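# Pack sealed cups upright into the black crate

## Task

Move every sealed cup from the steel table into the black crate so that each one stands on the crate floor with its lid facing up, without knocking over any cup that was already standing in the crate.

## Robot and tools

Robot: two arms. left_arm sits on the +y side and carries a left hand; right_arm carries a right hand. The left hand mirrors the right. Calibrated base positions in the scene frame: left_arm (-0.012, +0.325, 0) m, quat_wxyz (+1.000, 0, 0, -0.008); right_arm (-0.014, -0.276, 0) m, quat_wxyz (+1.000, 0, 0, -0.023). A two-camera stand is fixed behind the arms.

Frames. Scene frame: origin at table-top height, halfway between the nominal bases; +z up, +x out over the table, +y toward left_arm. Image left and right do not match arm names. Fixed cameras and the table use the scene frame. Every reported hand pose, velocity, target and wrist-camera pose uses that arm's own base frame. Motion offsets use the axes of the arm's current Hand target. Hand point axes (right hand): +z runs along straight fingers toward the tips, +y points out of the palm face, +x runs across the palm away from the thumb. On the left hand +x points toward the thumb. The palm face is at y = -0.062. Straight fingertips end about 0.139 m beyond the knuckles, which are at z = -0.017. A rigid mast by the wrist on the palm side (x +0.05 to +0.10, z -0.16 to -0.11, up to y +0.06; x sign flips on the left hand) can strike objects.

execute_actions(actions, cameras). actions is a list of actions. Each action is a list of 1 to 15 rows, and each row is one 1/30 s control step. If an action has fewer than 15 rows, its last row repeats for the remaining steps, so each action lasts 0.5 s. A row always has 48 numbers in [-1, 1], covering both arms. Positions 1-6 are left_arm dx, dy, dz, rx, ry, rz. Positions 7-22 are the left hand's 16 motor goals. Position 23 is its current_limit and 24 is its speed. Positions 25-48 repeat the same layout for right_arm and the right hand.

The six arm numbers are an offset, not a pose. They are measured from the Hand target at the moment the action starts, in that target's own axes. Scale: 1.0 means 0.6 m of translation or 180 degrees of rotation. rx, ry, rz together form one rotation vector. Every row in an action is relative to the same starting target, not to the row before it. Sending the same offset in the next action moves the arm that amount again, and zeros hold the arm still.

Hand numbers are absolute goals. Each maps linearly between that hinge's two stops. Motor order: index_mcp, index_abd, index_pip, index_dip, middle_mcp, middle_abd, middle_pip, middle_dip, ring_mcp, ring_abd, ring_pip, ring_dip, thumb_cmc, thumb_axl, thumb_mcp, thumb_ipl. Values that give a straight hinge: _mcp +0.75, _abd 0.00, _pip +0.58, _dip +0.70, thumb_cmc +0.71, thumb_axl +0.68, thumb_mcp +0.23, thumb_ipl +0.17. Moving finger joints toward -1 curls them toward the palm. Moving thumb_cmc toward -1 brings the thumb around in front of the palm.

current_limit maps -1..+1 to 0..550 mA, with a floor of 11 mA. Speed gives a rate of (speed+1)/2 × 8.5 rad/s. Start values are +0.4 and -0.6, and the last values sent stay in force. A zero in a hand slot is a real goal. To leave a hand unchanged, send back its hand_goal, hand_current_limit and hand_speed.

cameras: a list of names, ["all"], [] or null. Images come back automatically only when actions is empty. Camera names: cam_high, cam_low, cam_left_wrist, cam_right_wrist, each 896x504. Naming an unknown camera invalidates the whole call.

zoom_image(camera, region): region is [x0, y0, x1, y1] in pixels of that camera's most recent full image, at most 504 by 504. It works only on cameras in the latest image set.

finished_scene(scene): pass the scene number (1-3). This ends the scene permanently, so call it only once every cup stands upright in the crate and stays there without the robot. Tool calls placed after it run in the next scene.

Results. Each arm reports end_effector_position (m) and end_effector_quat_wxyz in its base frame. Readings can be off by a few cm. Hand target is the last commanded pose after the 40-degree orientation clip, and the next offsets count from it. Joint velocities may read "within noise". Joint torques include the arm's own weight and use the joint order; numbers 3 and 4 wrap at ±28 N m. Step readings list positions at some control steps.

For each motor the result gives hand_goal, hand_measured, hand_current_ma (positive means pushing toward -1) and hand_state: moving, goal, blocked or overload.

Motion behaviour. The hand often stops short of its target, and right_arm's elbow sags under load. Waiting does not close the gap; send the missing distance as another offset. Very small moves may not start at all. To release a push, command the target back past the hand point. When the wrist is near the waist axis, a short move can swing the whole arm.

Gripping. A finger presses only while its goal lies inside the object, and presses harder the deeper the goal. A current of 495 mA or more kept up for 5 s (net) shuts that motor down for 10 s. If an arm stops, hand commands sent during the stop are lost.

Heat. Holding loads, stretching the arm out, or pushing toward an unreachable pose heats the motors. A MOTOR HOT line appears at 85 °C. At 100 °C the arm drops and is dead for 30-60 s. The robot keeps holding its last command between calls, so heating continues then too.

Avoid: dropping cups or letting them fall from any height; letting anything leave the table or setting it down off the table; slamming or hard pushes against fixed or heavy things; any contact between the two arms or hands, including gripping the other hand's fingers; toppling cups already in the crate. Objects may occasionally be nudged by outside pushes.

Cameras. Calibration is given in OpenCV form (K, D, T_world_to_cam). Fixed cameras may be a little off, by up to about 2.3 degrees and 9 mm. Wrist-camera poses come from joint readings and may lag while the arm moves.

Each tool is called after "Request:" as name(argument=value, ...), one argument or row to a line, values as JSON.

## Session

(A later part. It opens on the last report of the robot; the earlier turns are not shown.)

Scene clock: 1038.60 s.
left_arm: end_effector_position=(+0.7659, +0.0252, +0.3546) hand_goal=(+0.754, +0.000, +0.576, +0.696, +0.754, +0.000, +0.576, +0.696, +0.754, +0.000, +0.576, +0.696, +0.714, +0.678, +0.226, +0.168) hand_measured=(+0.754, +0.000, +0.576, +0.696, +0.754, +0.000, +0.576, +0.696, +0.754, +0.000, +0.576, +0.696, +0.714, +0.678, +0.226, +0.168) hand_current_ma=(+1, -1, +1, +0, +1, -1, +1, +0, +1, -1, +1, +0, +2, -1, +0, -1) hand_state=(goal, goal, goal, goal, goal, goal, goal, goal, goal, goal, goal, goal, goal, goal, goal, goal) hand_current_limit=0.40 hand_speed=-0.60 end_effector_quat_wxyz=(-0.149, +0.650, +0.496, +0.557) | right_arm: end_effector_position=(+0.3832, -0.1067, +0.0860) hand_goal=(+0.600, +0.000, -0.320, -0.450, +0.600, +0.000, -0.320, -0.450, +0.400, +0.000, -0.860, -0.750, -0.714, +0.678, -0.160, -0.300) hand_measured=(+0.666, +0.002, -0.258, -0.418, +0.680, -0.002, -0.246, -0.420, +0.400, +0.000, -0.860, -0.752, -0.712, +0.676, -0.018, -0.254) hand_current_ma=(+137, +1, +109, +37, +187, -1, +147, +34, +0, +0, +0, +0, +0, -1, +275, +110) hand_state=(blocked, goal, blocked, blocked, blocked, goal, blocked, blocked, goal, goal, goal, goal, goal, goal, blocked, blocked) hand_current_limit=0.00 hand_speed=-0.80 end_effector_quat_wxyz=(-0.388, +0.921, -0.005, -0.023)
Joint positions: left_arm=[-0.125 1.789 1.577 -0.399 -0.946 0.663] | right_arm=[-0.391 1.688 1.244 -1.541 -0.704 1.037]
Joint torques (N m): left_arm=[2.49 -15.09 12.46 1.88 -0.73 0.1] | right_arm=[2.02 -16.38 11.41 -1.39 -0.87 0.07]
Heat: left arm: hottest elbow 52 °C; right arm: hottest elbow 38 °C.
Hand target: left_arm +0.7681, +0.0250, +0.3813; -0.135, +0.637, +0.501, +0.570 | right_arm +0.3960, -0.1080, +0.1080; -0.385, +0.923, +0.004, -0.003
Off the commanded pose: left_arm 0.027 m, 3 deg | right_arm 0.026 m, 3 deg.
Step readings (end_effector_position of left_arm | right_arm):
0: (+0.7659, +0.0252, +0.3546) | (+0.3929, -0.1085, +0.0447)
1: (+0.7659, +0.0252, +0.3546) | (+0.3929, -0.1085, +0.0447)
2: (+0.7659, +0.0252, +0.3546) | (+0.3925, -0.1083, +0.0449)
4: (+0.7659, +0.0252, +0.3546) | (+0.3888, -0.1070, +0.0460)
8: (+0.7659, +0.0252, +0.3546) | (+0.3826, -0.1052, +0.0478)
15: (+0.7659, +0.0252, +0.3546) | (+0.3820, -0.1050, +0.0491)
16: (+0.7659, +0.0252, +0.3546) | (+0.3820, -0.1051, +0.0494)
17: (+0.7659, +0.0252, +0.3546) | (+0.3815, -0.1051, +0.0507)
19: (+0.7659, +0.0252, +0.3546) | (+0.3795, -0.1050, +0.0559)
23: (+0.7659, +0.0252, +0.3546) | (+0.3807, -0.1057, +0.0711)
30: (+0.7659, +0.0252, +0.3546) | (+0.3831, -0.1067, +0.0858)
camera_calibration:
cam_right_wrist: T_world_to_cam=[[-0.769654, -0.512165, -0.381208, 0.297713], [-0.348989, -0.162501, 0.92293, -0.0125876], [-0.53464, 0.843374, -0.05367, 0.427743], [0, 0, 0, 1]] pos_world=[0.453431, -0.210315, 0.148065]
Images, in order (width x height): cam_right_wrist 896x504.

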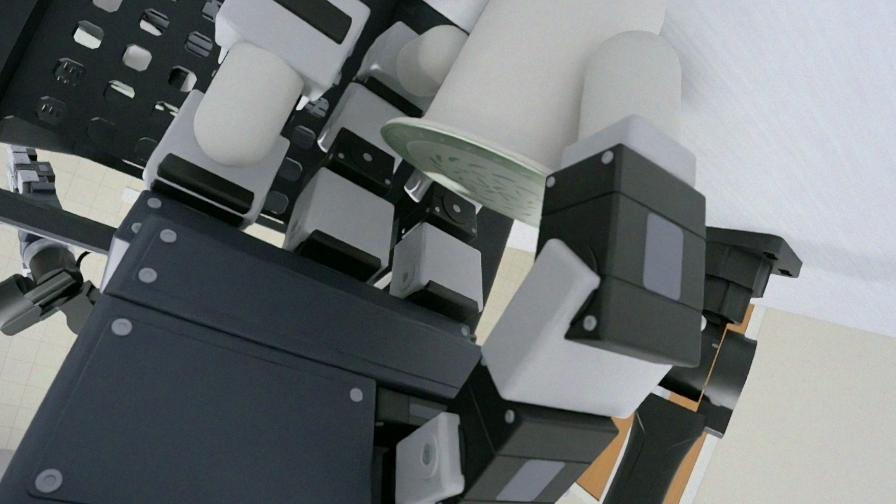

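Request:
execute_actions(
  actions=[
    [[0,0,0,0,0,0,0.754,0,0.576,0.696,0.754,0,0.576,0.696,0.754,0,0.576,0.696,0.714,0.678,0.226,0.168,0.4,-0.6,0,-0.0683,-0.0731,0,0.0314,0.0314,0.60,0,-0.32,-0.45,0.60,0,-0.32,-0.45,0.4,0,-0.86,-0.75,-0.714,0.678,-0.16,-0.30,0,-0.8]],
    [[0,0,0,0,0,0,0.754,0,0.576,0.696,0.754,0,0.576,0.696,0.754,0,0.576,0.696,0.714,0.678,0.226,0.168,0.4,-0.6,0,-0.0707,-0.0707,0,0.0314,0.0314,0.60,0,-0.32,-0.45,0.60,0,-0.32,-0.45,0.4,0,-0.86,-0.75,-0.714,0.678,-0.16,-0.30,0,-0.8]],
  ],
  cameras=["cam_high"],
)

Scene clock: 1053.60 s.
left_arm: end_effector_position=(+0.7659, +0.0252, +0.3546) hand_goal=(+0.754, +0.000, +0.576, +0.696, +0.754, +0.000, +0.576, +0.696, +0.754, +0.000, +0.576, +0.696, +0.714, +0.678, +0.226, +0.168) hand_measured=(+0.754, +0.000, +0.576, +0.696, +0.754, +0.000, +0.576, +0.696, +0.754, +0.000, +0.576, +0.696, +0.714, +0.678, +0.226, +0.168) hand_current_ma=(+1, -1, +1, +0, +1, -1, +1, +0, +1, -1, +1, +0, +2, -1, +0, -1) hand_state=(goal, goal, goal, goal, goal, goal, goal, goal, goal, goal, goal, goal, goal, goal, goal, goal) hand_current_limit=0.40 hand_speed=-0.60 end_effector_quat_wxyz=(-0.149, +0.650, +0.496, +0.557) | right_arm: end_effector_position=(+0.3880, -0.1070, +0.2088) hand_goal=(+0.600, +0.000, -0.320, -0.450, +0.600, +0.000, -0.320, -0.450, +0.400, +0.000, -0.860, -0.750, -0.714, +0.678, -0.160, -0.300) hand_measured=(+0.650, +0.004, -0.258, -0.418, +0.672, -0.002, -0.248, -0.422, +0.400, +0.000, -0.860, -0.752, -0.716, +0.674, -0.010, -0.254) hand_current_ma=(+85, +1, +109, +37, +156, -1, +139, +31, +0, +0, +0, +0, -1, -2, +275, +110) hand_state=(blocked, goal, blocked, blocked, blocked, goal, blocked, blocked, goal, goal, goal, goal, goal, goal, blocked, blocked) hand_current_limit=0.00 hand_speed=-0.80 end_effector_quat_wxyz=(-0.388, +0.913, -0.124, +0.035)
Joint positions: left_arm=[-0.125 1.789 1.577 -0.399 -0.946 0.663] | right_arm=[-0.417 1.525 1.395 -1.635 -0.781 1.344]
Joint torques (N m): left_arm=[2.26 -15.09 12.51 1.85 -0.7 0.12] | right_arm=[1.73 -13.68 13.18 -0.4 -0.5 0.22]
Heat: left arm: hottest elbow 52 °C; right arm: hottest elbow 40 °C.
Hand target: left_arm +0.7681, +0.0250, +0.3813; -0.135, +0.637, +0.501, +0.570 | right_arm +0.3964, -0.1107, +0.2280; -0.381, +0.915, -0.125, +0.050
Off the commanded pose: left_arm 0.027 m, 3 deg | right_arm 0.021 m, 2 deg.
Step readings (end_effector_position of left_arm | right_arm):
0: (+0.7659, +0.0252, +0.3546) | (+0.3832, -0.1067, +0.0860)
1: (+0.7659, +0.0252, +0.3546) | (+0.3832, -0.1066, +0.0861)
2: (+0.7659, +0.0252, +0.3546) | (+0.3834, -0.1065, +0.0874)
4: (+0.7659, +0.0252, +0.3546) | (+0.3829, -0.1066, +0.0932)
8: (+0.7659, +0.0252, +0.3546) | (+0.3847, -0.1090, +0.1174)
15: (+0.7659, +0.0252, +0.3546) | (+0.3895, -0.1112, +0.1476)
16: (+0.7659, +0.0252, +0.3546) | (+0.3892, -0.1111, +0.1483)
17: (+0.7659, +0.0252, +0.3546) | (+0.3884, -0.1109, +0.1492)
19: (+0.7659, +0.0252, +0.3546) | (+0.3872, -0.1109, +0.1543)
23: (+0.7659, +0.0252, +0.3546) | (+0.3884, -0.1072, +0.1776)
30: (+0.7659, +0.0252, +0.3546) | (+0.3894, -0.1077, +0.2077)
Images, in order (width x height): cam_high 896x504.

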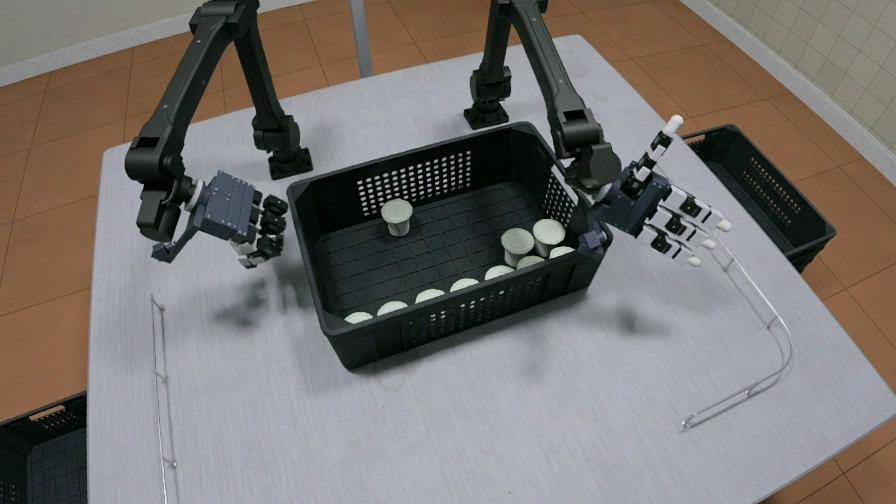

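Request:
execute_actions(
  actions=[
    [[0,0,0,0,0,0,0.754,0,0.576,0.696,0.754,0,0.576,0.696,0.754,0,0.576,0.696,0.714,0.678,0.226,0.168,0.4,-0.6,0,-0.1002,-0.1002,0,0,0,0.60,0,-0.32,-0.45,0.60,0,-0.32,-0.45,0.4,0,-0.86,-0.75,-0.714,0.678,-0.16,-0.30,0,-0.8]],
    [[0,0,0,0,0,0,0.754,0,0.576,0.696,0.754,0,0.576,0.696,0.754,0,0.576,0.696,0.714,0.678,0.226,0.168,0.4,-0.6,-0.0253,-0.1052,0.1052,0,-0.0236,-0.0236,0.60,0,-0.32,-0.45,0.60,0,-0.32,-0.45,0.4,0,-0.86,-0.75,-0.714,0.678,-0.16,-0.30,0,-0.8]],
  ],
  cameras=["cam_right_wrist"],
)

Scene clock: 1063.73 s.
left_arm: end_effector_position=(+0.7659, +0.0252, +0.3546) hand_goal=(+0.754, +0.000, +0.576, +0.696, +0.754, +0.000, +0.576, +0.696, +0.754, +0.000, +0.576, +0.696, +0.714, +0.678, +0.226, +0.168) hand_measured=(+0.754, +0.000, +0.576, +0.696, +0.754, +0.000, +0.576, +0.696, +0.754, +0.000, +0.576, +0.696, +0.714, +0.678, +0.226, +0.168) hand_current_ma=(+1, -1, +1, +0, +1, -1, +1, +0, +1, -1, +1, +0, +2, -1, +0, -1) hand_state=(goal, goal, goal, goal, goal, goal, goal, goal, goal, goal, goal, goal, goal, goal, goal, goal) hand_current_limit=0.40 hand_speed=-0.60 end_effector_quat_wxyz=(-0.149, +0.650, +0.496, +0.557) | right_arm: end_effector_position=(+0.3980, -0.0160, +0.3006) hand_goal=(+0.600, +0.000, -0.320, -0.450, +0.600, +0.000, -0.320, -0.450, +0.400, +0.000, -0.860, -0.750, -0.714, +0.678, -0.160, -0.300) hand_measured=(+0.650, +0.004, -0.258, -0.418, +0.672, -0.002, -0.248, -0.422, +0.398, +0.000, -0.860, -0.752, -0.716, +0.674, -0.010, -0.254) hand_current_ma=(+87, +1, +109, +37, +156, -1, +139, +31, +0, +0, +0, +0, +0, -2, +275, +110) hand_state=(blocked, goal, blocked, blocked, blocked, goal, blocked, blocked, goal, goal, goal, goal, goal, goal, blocked, blocked) hand_current_limit=0.00 hand_speed=-0.80 end_effector_quat_wxyz=(-0.377, +0.922, -0.079, +0.044)
Joint positions: left_arm=[-0.125 1.789 1.577 -0.399 -0.946 0.663] | right_arm=[-0.193 1.422 1.535 -1.674 -0.778 1.553]
Joint torques (N m): left_arm=[2.43 -14.86 12.56 1.91 -0.73 0.1] | right_arm=[1.03 -10.87 13.41 0.14 -0.61 0.24]
Heat: left arm: hottest elbow 52 °C; right arm: hottest elbow 41 °C.
Hand target: left_arm +0.7681, +0.0250, +0.3813; -0.135, +0.637, +0.501, +0.570 | right_arm +0.4057, -0.0210, +0.3135; -0.384, +0.920, -0.076, +0.030
Off the commanded pose: left_arm 0.027 m, 3 deg | right_arm 0.016 m, 2 deg.
joint sent to its limit (right arm) — joint 4 (wrist pitch), lower limit. The joint targets are off in orientation, not in position.
Step readings (end_effector_position of left_arm | right_arm):
0: (+0.7659, +0.0252, +0.3546) | (+0.3880, -0.1070, +0.2088)
1: (+0.7659, +0.0252, +0.3546) | (+0.3879, -0.1070, +0.2089)
2: (+0.7659, +0.0252, +0.3546) | (+0.3872, -0.1074, +0.2107)
4: (+0.7659, +0.0252, +0.3546) | (+0.3868, -0.1086, +0.2184)
8: (+0.7659, +0.0252, +0.3546) | (+0.3901, -0.1109, +0.2529)
15: (+0.7659, +0.0252, +0.3546) | (+0.3897, -0.1107, +0.2977)
16: (+0.7659, +0.0252, +0.3546) | (+0.3899, -0.1102, +0.2987)
17: (+0.7659, +0.0252, +0.3546) | (+0.3901, -0.1071, +0.2986)
19: (+0.7659, +0.0252, +0.3546) | (+0.3921, -0.0942, +0.2986)
23: (+0.7659, +0.0252, +0.3546) | (+0.3989, -0.0434, +0.2994)
30: (+0.7659, +0.0252, +0.3546) | (+0.3988, -0.0150, +0.3004)
camera_calibration:
cam_right_wrist: T_world_to_cam=[[-0.826196, -0.372362, -0.422784, 0.474609], [-0.431031, -0.0654562, 0.89996, -0.149632], [-0.362785, 0.925776, -0.10642, 0.319511], [0, 0, 0, 1]] pos_world=[0.443538, -0.128864, 0.369322]
Images, in order (width x height): cam_right_wrist 896x504.

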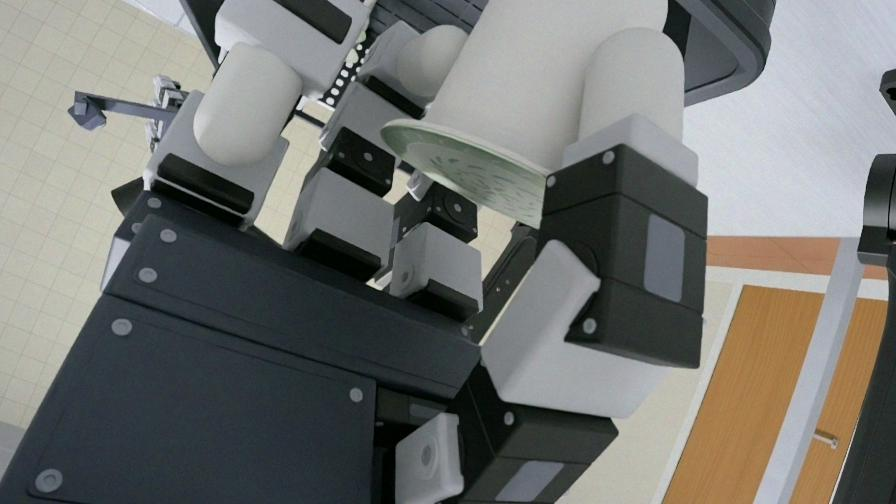

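Request:
execute_actions(
  actions=[
    [[0,0,0,0,0,0,0.754,0,0.576,0.696,0.754,0,0.576,0.696,0.754,0,0.576,0.696,0.714,0.678,0.226,0.168,0.4,-0.6,-0.0147,-0.0998,0.0998,0,-0.0236,-0.0236,0.60,0,-0.32,-0.45,0.60,0,-0.32,-0.45,0.4,0,-0.86,-0.75,-0.714,0.678,-0.16,-0.30,0,-0.8]],
    [[0,0,0,0,0,0,0.754,0,0.576,0.696,0.754,0,0.576,0.696,0.754,0,0.576,0.696,0.714,0.678,0.226,0.168,0.4,-0.6,-0.0015,-0.1003,0.1003,0,-0.0236,-0.0236,0.60,0,-0.32,-0.45,0.60,0,-0.32,-0.45,0.4,0,-0.86,-0.75,-0.714,0.678,-0.16,-0.30,0,-0.8]],
    [[0,0,0,0,0,0,0.754,0,0.576,0.696,0.754,0,0.576,0.696,0.754,0,0.576,0.696,0.714,0.678,0.226,0.168,0.4,-0.6,0.005,-0.1,0.1,0,0,0,0.60,0,-0.32,-0.45,0.60,0,-0.32,-0.45,0.4,0,-0.86,-0.75,-0.714,0.678,-0.16,-0.30,0,-0.8]],
  ],
  cameras=["cam_right_wrist","cam_high"],
)

Scene clock: 1076.67 s.
left_arm: end_effector_position=(+0.7659, +0.0252, +0.3546) hand_goal=(+0.754, +0.000, +0.576, +0.696, +0.754, +0.000, +0.576, +0.696, +0.754, +0.000, +0.576, +0.696, +0.714, +0.678, +0.226, +0.168) hand_measured=(+0.754, +0.000, +0.576, +0.696, +0.754, +0.000, +0.576, +0.696, +0.754, +0.000, +0.576, +0.696, +0.714, +0.678, +0.226, +0.168) hand_current_ma=(+1, -1, +1, +0, +1, -1, +1, +0, +1, -1, +1, +0, +2, -1, +0, -1) hand_state=(goal, goal, goal, goal, goal, goal, goal, goal, goal, goal, goal, goal, goal, goal, goal, goal) hand_current_limit=0.40 hand_speed=-0.60 end_effector_quat_wxyz=(-0.149, +0.650, +0.496, +0.557) | right_arm: end_effector_position=(+0.3977, +0.2309, +0.2967) hand_goal=(+0.600, +0.000, -0.320, -0.450, +0.600, +0.000, -0.320, -0.450, +0.400, +0.000, -0.860, -0.750, -0.714, +0.678, -0.160, -0.300) hand_measured=(+0.650, +0.004, -0.258, -0.418, +0.672, -0.002, -0.248, -0.422, +0.398, +0.000, -0.860, -0.752, -0.716, +0.674, -0.010, -0.254) hand_current_ma=(+87, +1, +109, +37, +156, -1, +139, +31, +0, +0, +0, +0, +0, -2, +275, +110) hand_state=(blocked, goal, blocked, blocked, blocked, goal, blocked, blocked, goal, goal, goal, goal, goal, goal, blocked, blocked) hand_current_limit=0.00 hand_speed=-0.80 end_effector_quat_wxyz=(-0.378, +0.925, +0.024, -0.032)
Joint positions: left_arm=[-0.125 1.789 1.577 -0.399 -0.946 0.663] | right_arm=[0.38 1.509 1.608 -1.414 -0.743 2]
Joint torques (N m): left_arm=[2.55 -15.15 12.52 1.84 -0.73 0.11] | right_arm=[1.03 -12.86 15.09 1.29 -0.47 0.25]
Heat: left arm: hottest elbow 52 °C; right arm: hottest elbow 43 °C.
Hand target: left_arm +0.7681, +0.0250, +0.3813; -0.135, +0.637, +0.501, +0.570 | right_arm +0.4140, +0.2340, +0.3146; -0.385, +0.923, +0.021, -0.010
Off the commanded pose: left_arm 0.027 m, 3 deg | right_arm 0.025 m, 3 deg.
Step readings (end_effector_position of left_arm | right_arm):
0: (+0.7659, +0.0252, +0.3546) | (+0.3979, -0.0160, +0.3006)
1: (+0.7659, +0.0252, +0.3546) | (+0.3979, -0.0158, +0.3006)
2: (+0.7659, +0.0252, +0.3546) | (+0.3977, -0.0141, +0.3005)
4: (+0.7659, +0.0252, +0.3546) | (+0.3972, -0.0021, +0.3004)
8: (+0.7659, +0.0252, +0.3546) | (+0.3947, +0.0422, +0.2987)
15: (+0.7659, +0.0252, +0.3546) | (+0.3950, +0.0685, +0.2969)
16: (+0.7659, +0.0252, +0.3546) | (+0.3957, +0.0682, +0.2972)
17: (+0.7659, +0.0252, +0.3546) | (+0.3965, +0.0709, +0.2972)
19: (+0.7659, +0.0252, +0.3546) | (+0.4000, +0.0806, +0.2977)
23: (+0.7659, +0.0252, +0.3546) | (+0.4000, +0.1234, +0.2989)
30: (+0.7659, +0.0252, +0.3546) | (+0.3978, +0.1513, +0.2976)
31: (+0.7659, +0.0252, +0.3546) | (+0.3987, +0.1510, +0.2972)
32: (+0.7659, +0.0252, +0.3546) | (+0.3995, +0.1538, +0.2970)
34: (+0.7659, +0.0252, +0.3546) | (+0.4051, +0.1634, +0.2972)
38: (+0.7659, +0.0252, +0.3546) | (+0.4040, +0.2047, +0.2981)
45: (+0.7659, +0.0252, +0.3546) | (+0.3962, +0.2332, +0.2958)
camera_calibration:
cam_right_wrist: T_world_to_cam=[[-0.73472, -0.566022, -0.373905, 0.558464], [-0.34344, -0.16496, 0.924574, -0.149281], [-0.585009, 0.807717, -0.0731952, 0.196157], [0, 0, 0, 1]] pos_world=[0.4738, 0.133038, 0.361192]
Images, in order (width x height): cam_high 896x504, cam_right_wrist 896x504.

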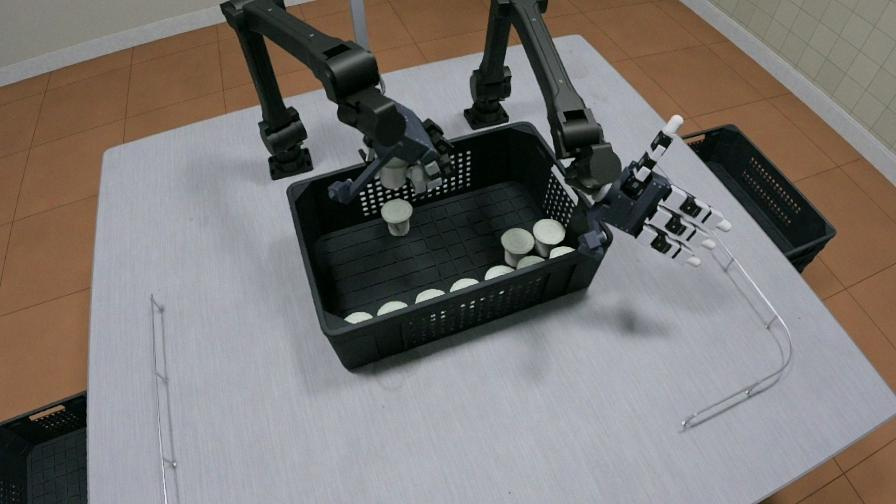

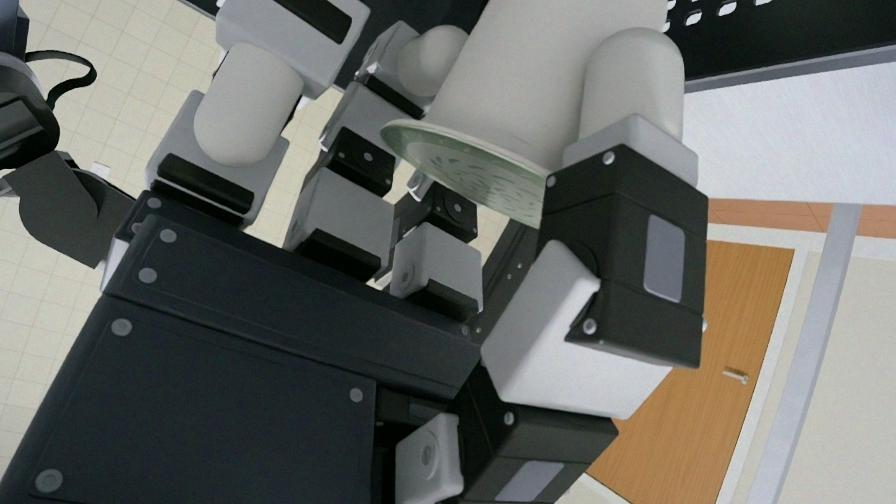

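Request:
execute_actions(
  actions=[
    [[0,0,0,0,0,0,0.754,0,0.576,0.696,0.754,0,0.576,0.696,0.754,0,0.576,0.696,0.714,0.678,0.226,0.168,0.4,-0.6,0.0333,0.1187,0.117,0,0,0,0.60,0,-0.32,-0.45,0.60,0,-0.32,-0.45,0.4,0,-0.86,-0.75,-0.714,0.678,-0.16,-0.30,0,-0.8]],
    [[0,0,0,0,0,0,0.754,0,0.576,0.696,0.754,0,0.576,0.696,0.754,0,0.576,0.696,0.714,0.678,0.226,0.168,0.4,-0.6,0,0.09,0.09,0,0,0,0.60,0,-0.32,-0.45,0.60,0,-0.32,-0.45,0.4,0,-0.86,-0.75,-0.714,0.678,-0.16,-0.30,0,-0.8]],
  ],
  cameras=["cam_high"],
)

Scene clock: 1088.30 s.
left_arm: end_effector_position=(+0.7659, +0.0252, +0.3546) hand_goal=(+0.754, +0.000, +0.576, +0.696, +0.754, +0.000, +0.576, +0.696, +0.754, +0.000, +0.576, +0.696, +0.714, +0.678, +0.226, +0.168) hand_measured=(+0.754, +0.000, +0.576, +0.696, +0.754, +0.000, +0.576, +0.696, +0.754, +0.000, +0.576, +0.696, +0.714, +0.678, +0.226, +0.168) hand_current_ma=(+1, -1, +1, +0, +1, -1, +1, +0, +1, -1, +1, +0, +2, -1, +0, -1) hand_state=(goal, goal, goal, goal, goal, goal, goal, goal, goal, goal, goal, goal, goal, goal, goal, goal) hand_current_limit=0.40 hand_speed=-0.60 end_effector_quat_wxyz=(-0.149, +0.650, +0.496, +0.557) | right_arm: end_effector_position=(+0.4238, +0.2352, +0.1299) hand_goal=(+0.600, +0.000, -0.320, -0.450, +0.600, +0.000, -0.320, -0.450, +0.400, +0.000, -0.860, -0.750, -0.714, +0.678, -0.160, -0.300) hand_measured=(+0.650, +0.004, -0.258, -0.418, +0.672, -0.002, -0.248, -0.424, +0.398, +0.000, -0.860, -0.752, -0.716, +0.674, -0.010, -0.254) hand_current_ma=(+87, +1, +109, +37, +156, -1, +139, +29, +0, +0, +0, +0, +0, -2, +275, +110) hand_state=(blocked, goal, blocked, blocked, blocked, goal, blocked, blocked, goal, goal, goal, goal, goal, goal, blocked, blocked) hand_current_limit=0.00 hand_speed=-0.80 end_effector_quat_wxyz=(-0.380, +0.925, +0.021, -0.024)
Joint positions: left_arm=[-0.125 1.789 1.577 -0.399 -0.946 0.663] | right_arm=[0.368 1.614 1.289 -0.976 -0.742 2]
Joint torques (N m): left_arm=[2.49 -14.92 12.51 1.8 -0.71 0.11] | right_arm=[1.08 -15.21 10.86 1.33 -0.55 0.12]
Heat: left arm: hottest elbow 52 °C; right arm: hottest elbow 45 °C.
Hand target: left_arm +0.7681, +0.0250, +0.3813; -0.135, +0.637, +0.501, +0.570 | right_arm +0.4336, +0.2349, +0.1382; -0.385, +0.923, +0.021, -0.010
Off the commanded pose: left_arm 0.027 m, 3 deg | right_arm 0.013 m, 2 deg.
Step readings (end_effector_position of left_arm | right_arm):
0: (+0.7659, +0.0252, +0.3546) | (+0.3976, +0.2309, +0.2967)
1: (+0.7659, +0.0252, +0.3546) | (+0.3983, +0.2310, +0.2965)
2: (+0.7659, +0.0252, +0.3546) | (+0.4013, +0.2320, +0.2943)
4: (+0.7659, +0.0252, +0.3546) | (+0.4116, +0.2342, +0.2826)
8: (+0.7659, +0.0252, +0.3546) | (+0.4151, +0.2336, +0.2388)
15: (+0.7659, +0.0252, +0.3546) | (+0.4227, +0.2348, +0.1996)
16: (+0.7659, +0.0252, +0.3546) | (+0.4235, +0.2351, +0.1990)
17: (+0.7659, +0.0252, +0.3546) | (+0.4255, +0.2359, +0.1966)
19: (+0.7659, +0.0252, +0.3546) | (+0.4298, +0.2375, +0.1858)
23: (+0.7659, +0.0252, +0.3546) | (+0.4218, +0.2344, +0.1516)
30: (+0.7659, +0.0252, +0.3546) | (+0.4221, +0.2345, +0.1298)
Images, in order (width x height): cam_high 896x504.

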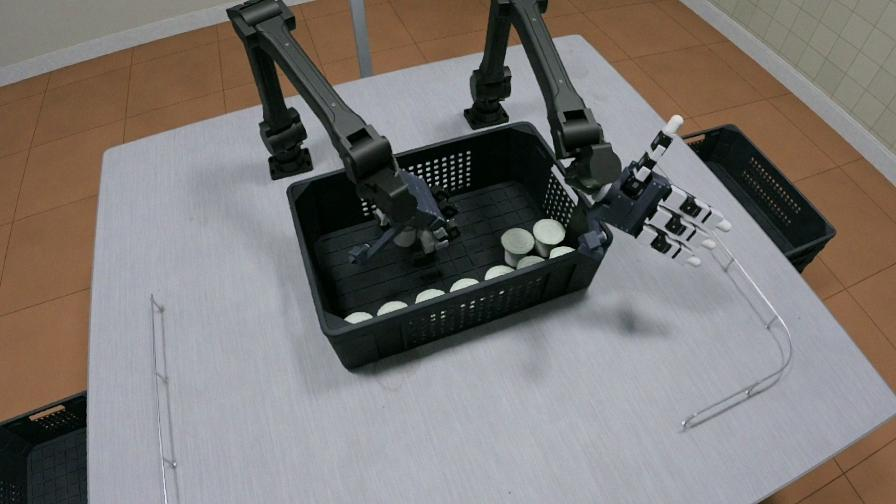

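Request:
execute_actions(
  actions=[
    [[0,0,0,0,0,0,0.754,0,0.576,0.696,0.754,0,0.576,0.696,0.754,0,0.576,0.696,0.714,0.678,0.226,0.168,0.4,-0.6,0,0.0707,0.0707,0,0,0,0.60,0,-0.32,-0.45,0.60,0,-0.32,-0.45,0.4,0,-0.86,-0.75,-0.714,0.678,-0.16,-0.30,0,-0.8]],
    [[0,0,0,0,0,0,0.754,0,0.576,0.696,0.754,0,0.576,0.696,0.754,0,0.576,0.696,0.714,0.678,0.226,0.168,0.4,-0.6,0,0.035,0.035,0,0,0,0.60,0,-0.32,-0.45,0.60,0,-0.32,-0.45,0.4,0,-0.86,-0.75,-0.714,0.678,-0.16,-0.30,0,-0.8]],
  ],
  cameras=["cam_right_wrist"],
)

Scene clock: 1096.60 s.
left_arm: end_effector_position=(+0.7659, +0.0252, +0.3546) hand_goal=(+0.754, +0.000, +0.576, +0.696, +0.754, +0.000, +0.576, +0.696, +0.754, +0.000, +0.576, +0.696, +0.714, +0.678, +0.226, +0.168) hand_measured=(+0.754, +0.000, +0.576, +0.696, +0.754, +0.000, +0.576, +0.696, +0.754, +0.000, +0.576, +0.696, +0.714, +0.678, +0.226, +0.168) hand_current_ma=(+1, -1, +1, +0, +1, -1, +1, +0, +1, -1, +1, +0, +2, -1, +0, -1) hand_state=(goal, goal, goal, goal, goal, goal, goal, goal, goal, goal, goal, goal, goal, goal, goal, goal) hand_current_limit=0.40 hand_speed=-0.60 end_effector_quat_wxyz=(-0.149, +0.650, +0.496, +0.557) | right_arm: end_effector_position=(+0.4267, +0.2363, +0.0505) hand_goal=(+0.600, +0.000, -0.320, -0.450, +0.600, +0.000, -0.320, -0.450, +0.400, +0.000, -0.860, -0.750, -0.714, +0.678, -0.160, -0.300) hand_measured=(+0.650, +0.004, -0.264, -0.432, +0.672, -0.002, -0.258, -0.434, +0.398, +0.000, -0.860, -0.752, -0.714, +0.674, -0.008, -0.254) hand_current_ma=(+87, +1, +93, +16, +155, -1, +109, +12, +0, +0, +0, +0, +0, -2, +275, +110) hand_state=(blocked, goal, blocked, goal, blocked, goal, blocked, goal, goal, goal, goal, goal, goal, goal, blocked, blocked) hand_current_limit=0.00 hand_speed=-0.80 end_effector_quat_wxyz=(-0.383, +0.923, +0.025, -0.014)
Joint positions: left_arm=[-0.125 1.789 1.577 -0.399 -0.946 0.663] | right_arm=[0.368 1.695 1.163 -0.746 -0.742 2]
Joint torques (N m): left_arm=[2.14 -15.21 12.48 1.88 -0.72 0.11] | right_arm=[1.14 -14.45 9.36 1.46 -0.53 0.13]
Heat: left arm: hottest elbow 52 °C; right arm: hottest elbow 44 °C.
Hand target: left_arm +0.7681, +0.0250, +0.3813; -0.135, +0.637, +0.501, +0.570 | right_arm +0.4334, +0.2354, +0.0485; -0.385, +0.923, +0.021, -0.010
Off the commanded pose: left_arm 0.027 m, 3 deg | right_arm 0.007 m, 1 deg.
Step readings (end_effector_position of left_arm | right_arm):
0: (+0.7659, +0.0252, +0.3546) | (+0.4238, +0.2352, +0.1299)
1: (+0.7659, +0.0252, +0.3546) | (+0.4241, +0.2353, +0.1296)
2: (+0.7659, +0.0252, +0.3546) | (+0.4254, +0.2358, +0.1278)
4: (+0.7659, +0.0252, +0.3546) | (+0.4288, +0.2371, +0.1199)
8: (+0.7659, +0.0252, +0.3546) | (+0.4245, +0.2355, +0.0947)
15: (+0.7659, +0.0252, +0.3546) | (+0.4223, +0.2346, +0.0717)
16: (+0.7659, +0.0252, +0.3546) | (+0.4227, +0.2348, +0.0716)
17: (+0.7659, +0.0252, +0.3546) | (+0.4241, +0.2353, +0.0713)
19: (+0.7659, +0.0252, +0.3546) | (+0.4279, +0.2368, +0.0691)
23: (+0.7659, +0.0252, +0.3546) | (+0.4281, +0.2369, +0.0597)
30: (+0.7659, +0.0252, +0.3546) | (+0.4263, +0.2362, +0.0504)
camera_calibration:
cam_right_wrist: T_world_to_cam=[[-0.727814, -0.552601, -0.406103, 0.486346], [-0.377122, -0.172083, 0.910036, 0.106065], [-0.57277, 0.815488, -0.0831534, 0.184168], [0, 0, 0, 1]] pos_world=[0.499455, 0.13682, 0.116297]
Images, in order (width x height): cam_right_wrist 896x504.

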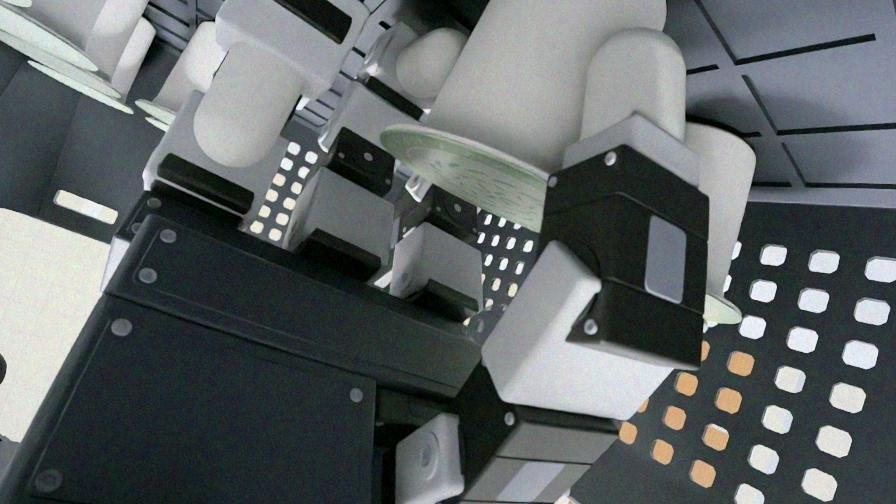

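Request:
execute_actions(
  actions=[
    [[0,0,0,0,0,0,0.754,0,0.576,0.696,0.754,0,0.576,0.696,0.754,0,0.576,0.696,0.714,0.678,0.226,0.168,0.4,-0.6,0,0.0094,0.0094,0,0,0,0.60,0,-0.32,-0.45,0.60,0,-0.32,-0.45,0.4,0,-0.86,-0.75,-0.714,0.678,-0.16,-0.30,0,-0.8]],
  ],
)

Request:
execute_actions(
  actions=[
    [[0,0,0,0,0,0,0.754,0,0.576,0.696,0.754,0,0.576,0.696,0.754,0,0.576,0.696,0.714,0.678,0.226,0.168,0.4,-0.6,0,0,0,0,0,0,0.66,0,-0.28,-0.43,0.66,0,-0.28,-0.43,0.4,0,-0.86,-0.75,-0.714,0.678,-0.07,-0.27,0,-0.8]],
    [[0,0,0,0,0,0,0.754,0,0.576,0.696,0.754,0,0.576,0.696,0.754,0,0.576,0.696,0.714,0.678,0.226,0.168,0.4,-0.6,0,0,0,0,0,0,0.73,0,-0.26,-0.42,0.73,0,-0.26,-0.42,0.4,0,-0.86,-0.75,-0.714,0.678,-0.02,-0.24,0,-0.8]],
    [[0,0,0,0,0,0,0.754,0,0.576,0.696,0.754,0,0.576,0.696,0.754,0,0.576,0.696,0.714,0.678,0.226,0.168,0.4,-0.6,0,0,0,0,0,0,0.85,0,-0.24,-0.40,0.85,0,-0.24,-0.40,0.4,0,-0.86,-0.75,-0.714,0.678,0.05,-0.22,0.2,-0.8]],
    [[0,0,0,0,0,0,0.754,0,0.576,0.696,0.754,0,0.576,0.696,0.754,0,0.576,0.696,0.714,0.678,0.226,0.168,0.4,-0.6,0,0,0,0,0,0,0.959,0,-0.226,-0.391,0.959,0,-0.226,-0.391,0.4,0,-0.86,-0.75,-0.714,0.678,0.09,-0.211,0.2,-0.8]],
  ],
  cameras=["cam_right_wrist"],
)

Scene clock: 1106.67 s.
left_arm: end_effector_position=(+0.7659, +0.0252, +0.3546) hand_goal=(+0.754, +0.000, +0.576, +0.696, +0.754, +0.000, +0.576, +0.696, +0.754, +0.000, +0.576, +0.696, +0.714, +0.678, +0.226, +0.168) hand_measured=(+0.754, +0.000, +0.576, +0.696, +0.754, +0.000, +0.576, +0.696, +0.754, +0.000, +0.576, +0.696, +0.714, +0.678, +0.226, +0.168) hand_current_ma=(+1, -1, +1, +0, +1, -1, +1, +0, +1, -1, +1, +0, +2, -1, +0, -1) hand_state=(goal, goal, goal, goal, goal, goal, goal, goal, goal, goal, goal, goal, goal, goal, goal, goal) hand_current_limit=0.40 hand_speed=-0.60 end_effector_quat_wxyz=(-0.149, +0.650, +0.496, +0.557) | right_arm: end_effector_position=(+0.4287, +0.2371, +0.0493) hand_goal=(+0.600, +0.000, -0.320, -0.450, +0.600, +0.000, -0.320, -0.450, +0.400, +0.000, -0.860, -0.750, -0.714, +0.678, -0.160, -0.300) hand_measured=(+0.650, +0.004, -0.268, -0.442, +0.672, -0.002, -0.262, -0.436, +0.398, +0.000, -0.860, -0.752, -0.714, +0.674, -0.008, -0.254) hand_current_ma=(+87, +1, +83, +4, +154, -1, +99, +10, +0, +0, +0, +0, +0, -2, +275, +110) hand_state=(blocked, goal, blocked, goal, blocked, goal, blocked, goal, goal, goal, goal, goal, goal, goal, blocked, blocked) hand_current_limit=0.00 hand_speed=-0.80 end_effector_quat_wxyz=(-0.385, +0.922, +0.027, -0.009)
Joint positions: left_arm=[-0.125 1.789 1.577 -0.399 -0.946 0.663] | right_arm=[0.368 1.695 1.159 -0.73 -0.742 2]
Joint torques (N m): left_arm=[2.49 -15.15 12.57 1.89 -0.7 0.1] | right_arm=[1.2 -13.51 8.87 1.69 -0.53 0.13]
Heat: left arm: hottest elbow 52 °C; right arm: hottest elbow 41 °C.
Hand target: left_arm +0.7681, +0.0250, +0.3813; -0.135, +0.637, +0.501, +0.570 | right_arm +0.4334, +0.2354, +0.0405; -0.385, +0.923, +0.021, -0.010
Off the commanded pose: left_arm 0.027 m, 3 deg | right_arm 0.010 m, 1 deg.
Step readings (end_effector_position of left_arm | right_arm):
0: (+0.7659, +0.0252, +0.3546) | (+0.4267, +0.2363, +0.0505)
1: (+0.7659, +0.0252, +0.3546) | (+0.4267, +0.2363, +0.0505)
2: (+0.7659, +0.0252, +0.3546) | (+0.4270, +0.2365, +0.0504)
4: (+0.7659, +0.0252, +0.3546) | (+0.4279, +0.2368, +0.0501)
8: (+0.7659, +0.0252, +0.3546) | (+0.4284, +0.2370, +0.0495)
15: (+0.7659, +0.0252, +0.3546) | (+0.4287, +0.2371, +0.0493)

Scene clock: 1108.87 s.
left_arm: end_effector_position=(+0.7659, +0.0252, +0.3546) hand_goal=(+0.754, +0.000, +0.576, +0.696, +0.754, +0.000, +0.576, +0.696, +0.754, +0.000, +0.576, +0.696, +0.714, +0.678, +0.226, +0.168) hand_measured=(+0.754, +0.000, +0.576, +0.696, +0.754, +0.000, +0.576, +0.696, +0.754, +0.000, +0.576, +0.696, +0.714, +0.678, +0.226, +0.168) hand_current_ma=(+1, -1, +1, +0, +1, -1, +1, +0, +1, -1, +1, +0, +2, -1, +0, -1) hand_state=(goal, goal, goal, goal, goal, goal, goal, goal, goal, goal, goal, goal, goal, goal, goal, goal) hand_current_limit=0.40 hand_speed=-0.60 end_effector_quat_wxyz=(-0.149, +0.650, +0.496, +0.557) | right_arm: end_effector_position=(+0.4299, +0.2373, +0.0484) hand_goal=(+0.960, +0.000, -0.226, -0.390, +0.960, +0.000, -0.226, -0.390, +0.400, +0.000, -0.860, -0.750, -0.714, +0.678, +0.090, -0.210) hand_measured=(+0.944, +0.002, -0.228, -0.392, +0.944, -0.002, -0.228, -0.392, +0.398, +0.000, -0.860, -0.752, -0.712, +0.676, +0.084, -0.212) hand_current_ma=(-15, +1, -1, -1, -14, -1, -1, -1, +0, +0, +0, +0, +0, +0, -4, -1) hand_state=(goal, goal, goal, goal, goal, goal, goal, goal, goal, goal, goal, goal, goal, goal, goal, goal) hand_current_limit=0.20 hand_speed=-0.80 end_effector_quat_wxyz=(-0.386, +0.922, +0.027, -0.008)
Joint positions: left_arm=[-0.125 1.789 1.577 -0.399 -0.946 0.663] | right_arm=[0.368 1.698 1.159 -0.724 -0.743 2]
Joint torques (N m): left_arm=[2.32 -14.92 12.45 1.85 -0.74 0.08] | right_arm=[1.14 -13.74 8.88 1.47 -0.54 0.12]
Heat: left arm: hottest elbow 52 °C; right arm: hottest elbow 41 °C.
Hand target: left_arm +0.7681, +0.0250, +0.3813; -0.135, +0.637, +0.501, +0.570 | right_arm +0.4334, +0.2354, +0.0404; -0.385, +0.923, +0.020, -0.010
Off the commanded pose: left_arm 0.027 m, 3 deg | right_arm 0.009 m, 1 deg.
Step readings (end_effector_position of left_arm | right_arm):
0: (+0.7659, +0.0252, +0.3546) | (+0.4287, +0.2371, +0.0493)
1: (+0.7659, +0.0252, +0.3546) | (+0.4287, +0.2371, +0.0493)
2: (+0.7659, +0.0252, +0.3546) | (+0.4287, +0.2372, +0.0493)
4: (+0.7659, +0.0252, +0.3546) | (+0.4289, +0.2373, +0.0494)
8: (+0.7659, +0.0252, +0.3546) | (+0.4288, +0.2373, +0.0494)
15: (+0.7659, +0.0252, +0.3546) | (+0.4288, +0.2373, +0.0494)
16: (+0.7659, +0.0252, +0.3546) | (+0.4288, +0.2373, +0.0494)
17: (+0.7659, +0.0252, +0.3546) | (+0.4291, +0.2374, +0.0494)
19: (+0.7659, +0.0252, +0.3546) | (+0.4296, +0.2376, +0.0491)
23: (+0.7659, +0.0252, +0.3546) | (+0.4300, +0.2374, +0.0486)
30: (+0.7659, +0.0252, +0.3546) | (+0.4300, +0.2374, +0.0486)
31: (+0.7659, +0.0252, +0.3546) | (+0.4300, +0.2374, +0.0486)
32: (+0.7659, +0.0252, +0.3546) | (+0.4300, +0.2374, +0.0486)
34: (+0.7659, +0.0252, +0.3546) | (+0.4299, +0.2373, +0.0484)
38: (+0.7659, +0.0252, +0.3546) | (+0.4299, +0.2373, +0.0484)
45: (+0.7659, +0.0252, +0.3546) | (+0.4299, +0.2373, +0.0484)
46: (+0.7659, +0.0252, +0.3546) | (+0.4299, +0.2373, +0.0484)
47: (+0.7659, +0.0252, +0.3546) | (+0.4299, +0.2373, +0.0484)
49: (+0.7659, +0.0252, +0.3546) | (+0.4299, +0.2373, +0.0484)
53: (+0.7659, +0.0252, +0.3546) | (+0.4299, +0.2373, +0.0484)
60: (+0.7659, +0.0252, +0.3546) | (+0.4299, +0.2373, +0.0484)
camera_calibration:
cam_right_wrist: T_world_to_cam=[[-0.722785, -0.549513, -0.419067, 0.486114], [-0.389362, -0.177179, 0.903883, 0.116085], [-0.570946, 0.816482, -0.0858971, 0.184058], [0, 0, 0, 1]] pos_world=[0.501642, 0.137414, 0.114597]
Images, in order (width x height): cam_right_wrist 896x504.

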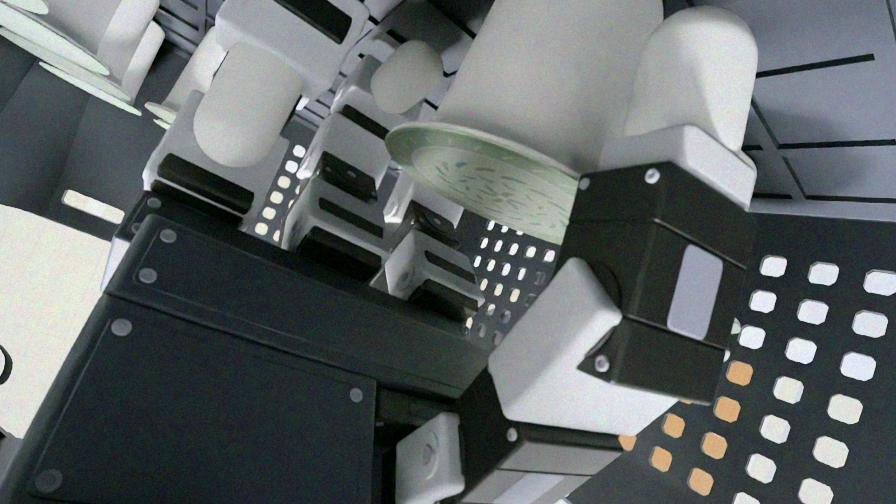

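Request:
execute_actions(
  actions=[
    [[0,0,0,0,0,0,0.754,0,0.576,0.696,0.754,0,0.576,0.696,0.754,0,0.576,0.696,0.714,0.678,0.226,0.168,0.4,-0.6,0,0,0,0,0,0,1.0,0,-0.05,-0.22,1.0,0,-0.05,-0.22,0.4,0,-0.86,-0.75,-0.714,0.678,0.28,-0.17,0.2,-0.8]],
    [[0,0,0,0,0,0,0.754,0,0.576,0.696,0.754,0,0.576,0.696,0.754,0,0.576,0.696,0.714,0.678,0.226,0.168,0.4,-0.6,0,-0.0377,-0.0095,0,0,0,1.0,0,-0.05,-0.22,1.0,0,-0.05,-0.22,0.4,0,-0.86,-0.75,-0.714,0.678,0.28,-0.17,0.2,-0.8]],
  ],
  cameras=["cam_right_wrist"],
)

Scene clock: 1118.00 s.
left_arm: end_effector_position=(+0.7659, +0.0252, +0.3546) hand_goal=(+0.754, +0.000, +0.576, +0.696, +0.754, +0.000, +0.576, +0.696, +0.754, +0.000, +0.576, +0.696, +0.714, +0.678, +0.226, +0.168) hand_measured=(+0.754, +0.000, +0.576, +0.696, +0.754, +0.000, +0.576, +0.696, +0.754, +0.000, +0.576, +0.696, +0.714, +0.678, +0.226, +0.168) hand_current_ma=(+1, -1, +1, +0, +1, -1, +1, +0, +1, -1, +1, +0, +2, -1, +0, -1) hand_state=(goal, goal, goal, goal, goal, goal, goal, goal, goal, goal, goal, goal, goal, goal, goal, goal) hand_current_limit=0.40 hand_speed=-0.60 end_effector_quat_wxyz=(-0.149, +0.650, +0.496, +0.557) | right_arm: end_effector_position=(+0.4236, +0.2385, +0.0483) hand_goal=(+1.000, +0.000, -0.050, -0.220, +1.000, +0.000, -0.050, -0.220, +0.400, +0.000, -0.860, -0.750, -0.714, +0.678, +0.280, -0.170) hand_measured=(+0.982, +0.002, -0.054, -0.222, +0.984, -0.002, -0.054, -0.222, +0.398, +0.000, -0.860, -0.752, -0.712, +0.676, +0.272, -0.172) hand_current_ma=(-17, +1, -1, -1, -15, -1, -2, -1, +0, +0, +0, +0, +0, +0, -7, -1) hand_state=(goal, goal, goal, goal, goal, goal, goal, goal, goal, goal, goal, goal, goal, goal, goal, goal) hand_current_limit=0.20 hand_speed=-0.80 end_effector_quat_wxyz=(-0.382, +0.924, +0.019, -0.018)
Joint positions: left_arm=[-0.125 1.789 1.577 -0.399 -0.946 0.663] | right_arm=[0.374 1.698 1.159 -0.739 -0.74 2.019]
Joint torques (N m): left_arm=[2.2 -14.97 12.51 1.85 -0.73 0.11] | right_arm=[2.43 -15.62 11.67 0.66 -0.39 0.22]
Heat: left arm: hottest elbow 52 °C; right arm: hottest elbow 41 °C.
Hand target: left_arm +0.7681, +0.0250, +0.3813; -0.135, +0.637, +0.501, +0.570 | right_arm +0.4328, +0.2473, +0.0605; -0.385, +0.923, +0.021, -0.010
Off the commanded pose: left_arm 0.027 m, 3 deg | right_arm 0.018 m, 1 deg.
Step readings (end_effector_position of left_arm | right_arm):
0: (+0.7659, +0.0252, +0.3546) | (+0.4299, +0.2373, +0.0484)
1: (+0.7659, +0.0252, +0.3546) | (+0.4299, +0.2373, +0.0484)
2: (+0.7659, +0.0252, +0.3546) | (+0.4299, +0.2373, +0.0484)
4: (+0.7659, +0.0252, +0.3546) | (+0.4299, +0.2373, +0.0484)
8: (+0.7659, +0.0252, +0.3546) | (+0.4299, +0.2373, +0.0484)
15: (+0.7659, +0.0252, +0.3546) | (+0.4299, +0.2373, +0.0484)
16: (+0.7659, +0.0252, +0.3546) | (+0.4299, +0.2373, +0.0484)
17: (+0.7659, +0.0252, +0.3546) | (+0.4299, +0.2373, +0.0484)
19: (+0.7659, +0.0252, +0.3546) | (+0.4293, +0.2371, +0.0484)
23: (+0.7659, +0.0252, +0.3546) | (+0.4266, +0.2368, +0.0482)
30: (+0.7659, +0.0252, +0.3546) | (+0.4240, +0.2384, +0.0483)
camera_calibration:
cam_right_wrist: T_world_to_cam=[[-0.737666, -0.547355, -0.395287, 0.486752], [-0.367057, -0.16627, 0.915218, 0.101314], [-0.566673, 0.820218, -0.0782591, 0.176482], [0, 0, 0, 1]] pos_world=[0.496256, 0.138518, 0.113493]
Images, in order (width x height): cam_right_wrist 896x504.

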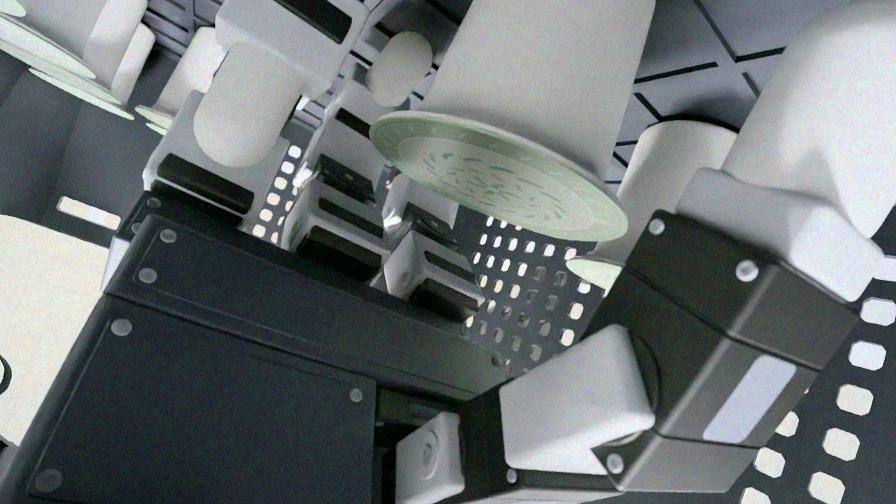

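Request:
execute_actions(
  actions=[
    [[0,0,0,0,0,0,0.754,0,0.576,0.696,0.754,0,0.576,0.696,0.754,0,0.576,0.696,0.714,0.678,0.226,0.168,0.4,-0.6,0,-0.03,-0.022,0,0,0,1.0,0,-0.05,-0.22,1.0,0,-0.05,-0.22,0.4,0,-0.86,-0.75,-0.714,0.678,0.28,-0.17,0.2,-0.8]],
  ],
  cameras=["cam_right_wrist"],
)

Scene clock: 1123.93 s.
left_arm: end_effector_position=(+0.7659, +0.0252, +0.3546) hand_goal=(+0.754, +0.000, +0.576, +0.696, +0.754, +0.000, +0.576, +0.696, +0.754, +0.000, +0.576, +0.696, +0.714, +0.678, +0.226, +0.168) hand_measured=(+0.754, +0.000, +0.576, +0.696, +0.754, +0.000, +0.576, +0.696, +0.754, +0.000, +0.576, +0.696, +0.714, +0.678, +0.226, +0.168) hand_current_ma=(+1, -1, +1, +0, +1, -1, +1, +0, +1, -1, +1, +0, +2, -1, +0, -1) hand_state=(goal, goal, goal, goal, goal, goal, goal, goal, goal, goal, goal, goal, goal, goal, goal, goal) hand_current_limit=0.40 hand_speed=-0.60 end_effector_quat_wxyz=(-0.149, +0.650, +0.496, +0.557) | right_arm: end_effector_position=(+0.4179, +0.2395, +0.0554) hand_goal=(+1.000, +0.000, -0.050, -0.220, +1.000, +0.000, -0.050, -0.220, +0.400, +0.000, -0.860, -0.750, -0.714, +0.678, +0.280, -0.170) hand_measured=(+0.982, +0.002, -0.054, -0.222, +0.984, -0.002, -0.054, -0.222, +0.398, +0.000, -0.860, -0.752, -0.712, +0.676, +0.272, -0.172) hand_current_ma=(-17, +1, -1, -1, -15, -1, -1, -1, +0, +0, +0, +0, +0, +0, -7, -1) hand_state=(goal, goal, goal, goal, goal, goal, goal, goal, goal, goal, goal, goal, goal, goal, goal, goal) hand_current_limit=0.20 hand_speed=-0.80 end_effector_quat_wxyz=(-0.377, +0.926, +0.012, -0.033)
Joint positions: left_arm=[-0.125 1.789 1.577 -0.399 -0.946 0.663] | right_arm=[0.38 1.695 1.178 -0.789 -0.738 2.028]
Joint torques (N m): left_arm=[2.49 -15.03 12.57 1.88 -0.73 0.09] | right_arm=[2.37 -17.73 12.66 0.58 -0.39 0.23]
Heat: left arm: hottest elbow 52 °C; right arm: hottest elbow 41 °C.
Hand target: left_arm +0.7681, +0.0250, +0.3813; -0.135, +0.637, +0.501, +0.570 | right_arm +0.4328, +0.2506, +0.0826; -0.385, +0.923, +0.021, -0.010
Off the commanded pose: left_arm 0.027 m, 3 deg | right_arm 0.033 m, 3 deg.
Step readings (end_effector_position of left_arm | right_arm):
0: (+0.7659, +0.0252, +0.3546) | (+0.4235, +0.2385, +0.0483)
1: (+0.7659, +0.0252, +0.3546) | (+0.4235, +0.2384, +0.0482)
2: (+0.7659, +0.0252, +0.3546) | (+0.4226, +0.2383, +0.0484)
4: (+0.7659, +0.0252, +0.3546) | (+0.4198, +0.2375, +0.0491)
8: (+0.7659, +0.0252, +0.3546) | (+0.4175, +0.2381, +0.0518)
15: (+0.7659, +0.0252, +0.3546) | (+0.4183, +0.2397, +0.0554)
camera_calibration:
cam_right_wrist: T_world_to_cam=[[-0.749944, -0.551912, -0.36466, 0.490433], [-0.337829, -0.154405, 0.928456, 0.0771353], [-0.568731, 0.819483, -0.0706567, 0.173593], [0, 0, 0, 1]] pos_world=[0.492584, 0.140329, 0.11949]
Images, in order (width x height): cam_right_wrist 896x504.

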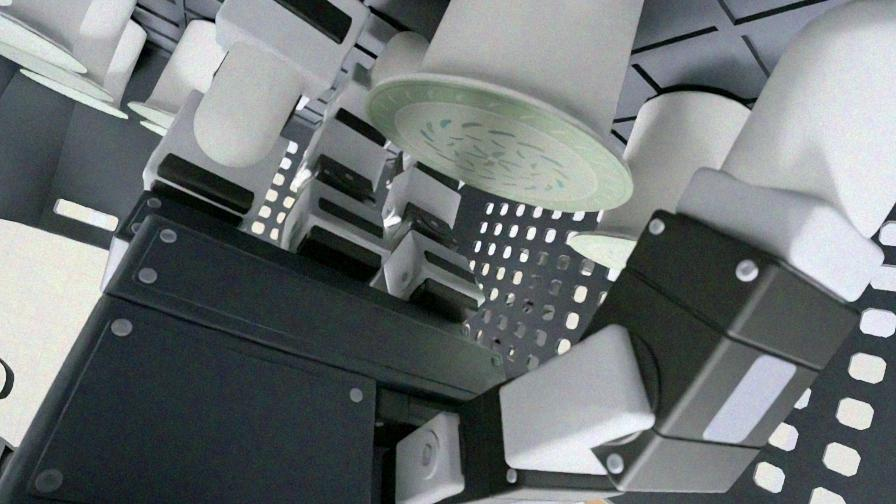

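Request:
execute_actions(
  actions=[
    [[0,0,0,0,0,0,0.754,0,0.576,0.696,0.754,0,0.576,0.696,0.754,0,0.576,0.696,0.714,0.678,0.226,0.168,0.4,-0.6,0.012,-0.022,0.014,0,0,0,1.0,0,0.05,-0.1,1.0,0,0.05,-0.1,0.4,0,-0.86,-0.75,-0.714,0.678,0.28,-0.17,0.2,-0.8]],
    [[0,0,0,0,0,0,0.754,0,0.576,0.696,0.754,0,0.576,0.696,0.754,0,0.576,0.696,0.714,0.678,0.226,0.168,0.4,-0.6,0,-0.03,-0.03,0,0,0,1.0,0,0.1,-0.05,1.0,0,0.1,-0.05,0.4,0,-0.86,-0.75,-0.714,0.678,0.28,-0.17,0.2,-0.8]],
  ],
  cameras=["cam_right_wrist"],
)

Scene clock: 1133.10 s.
left_arm: end_effector_position=(+0.7659, +0.0252, +0.3546) hand_goal=(+0.754, +0.000, +0.576, +0.696, +0.754, +0.000, +0.576, +0.696, +0.754, +0.000, +0.576, +0.696, +0.714, +0.678, +0.226, +0.168) hand_measured=(+0.754, +0.000, +0.576, +0.696, +0.754, +0.000, +0.576, +0.696, +0.754, +0.000, +0.576, +0.696, +0.714, +0.678, +0.226, +0.168) hand_current_ma=(+1, -1, +1, +0, +1, -1, +1, +0, +1, -1, +1, +0, +2, -1, +0, -1) hand_state=(goal, goal, goal, goal, goal, goal, goal, goal, goal, goal, goal, goal, goal, goal, goal, goal) hand_current_limit=0.40 hand_speed=-0.60 end_effector_quat_wxyz=(-0.149, +0.650, +0.496, +0.557) | right_arm: end_effector_position=(+0.4252, +0.2565, +0.0836) hand_goal=(+1.000, +0.000, +0.100, -0.050, +1.000, +0.000, +0.100, -0.050, +0.400, +0.000, -0.860, -0.750, -0.714, +0.678, +0.280, -0.170) hand_measured=(+0.982, +0.002, +0.096, -0.052, +0.984, -0.002, +0.094, -0.052, +0.398, +0.000, -0.860, -0.752, -0.712, +0.676, +0.272, -0.172) hand_current_ma=(-17, +1, -2, -1, -15, -1, -2, -1, +0, +0, +0, +0, +0, +0, -7, -1) hand_state=(goal, goal, goal, goal, goal, goal, goal, goal, goal, goal, goal, goal, goal, goal, goal, goal) hand_current_limit=0.20 hand_speed=-0.80 end_effector_quat_wxyz=(-0.376, +0.926, +0.014, -0.033)
Joint positions: left_arm=[-0.125 1.789 1.577 -0.399 -0.946 0.663] | right_arm=[0.407 1.69 1.253 -0.849 -0.729 2.058]
Joint torques (N m): left_arm=[2.26 -14.97 12.52 1.83 -0.74 0.11] | right_arm=[2.14 -18.02 13.16 0.58 -0.41 0.21]
Heat: left arm: hottest elbow 52 °C; right arm: hottest elbow 41 °C.
Hand target: left_arm +0.7681, +0.0250, +0.3813; -0.135, +0.637, +0.501, +0.570 | right_arm +0.4394, +0.2660, +0.1116; -0.385, +0.923, +0.021, -0.010
Off the commanded pose: left_arm 0.027 m, 3 deg | right_arm 0.033 m, 3 deg.
Step readings (end_effector_position of left_arm | right_arm):
0: (+0.7659, +0.0252, +0.3546) | (+0.4178, +0.2394, +0.0554)
1: (+0.7659, +0.0252, +0.3546) | (+0.4179, +0.2395, +0.0555)
2: (+0.7659, +0.0252, +0.3546) | (+0.4183, +0.2399, +0.0560)
4: (+0.7659, +0.0252, +0.3546) | (+0.4198, +0.2421, +0.0581)
8: (+0.7659, +0.0252, +0.3546) | (+0.4243, +0.2516, +0.0659)
15: (+0.7659, +0.0252, +0.3546) | (+0.4255, +0.2568, +0.0694)
16: (+0.7659, +0.0252, +0.3546) | (+0.4256, +0.2567, +0.0695)
17: (+0.7659, +0.0252, +0.3546) | (+0.4250, +0.2565, +0.0699)
19: (+0.7659, +0.0252, +0.3546) | (+0.4234, +0.2557, +0.0721)
23: (+0.7659, +0.0252, +0.3546) | (+0.4246, +0.2563, +0.0782)
30: (+0.7659, +0.0252, +0.3546) | (+0.4256, +0.2567, +0.0836)
camera_calibration:
cam_right_wrist: T_world_to_cam=[[-0.747824, -0.555046, -0.364257, 0.515508], [-0.338093, -0.153796, 0.928461, 0.055963], [-0.57136, 0.817478, -0.0726448, 0.167595], [0, 0, 0, 1]] pos_world=[0.500187, 0.157733, 0.147993]
Images, in order (width x height): cam_right_wrist 896x504.

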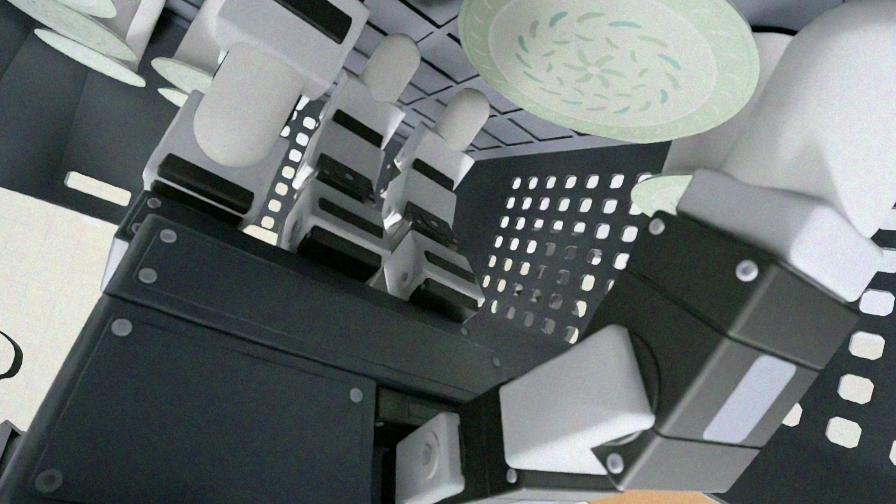

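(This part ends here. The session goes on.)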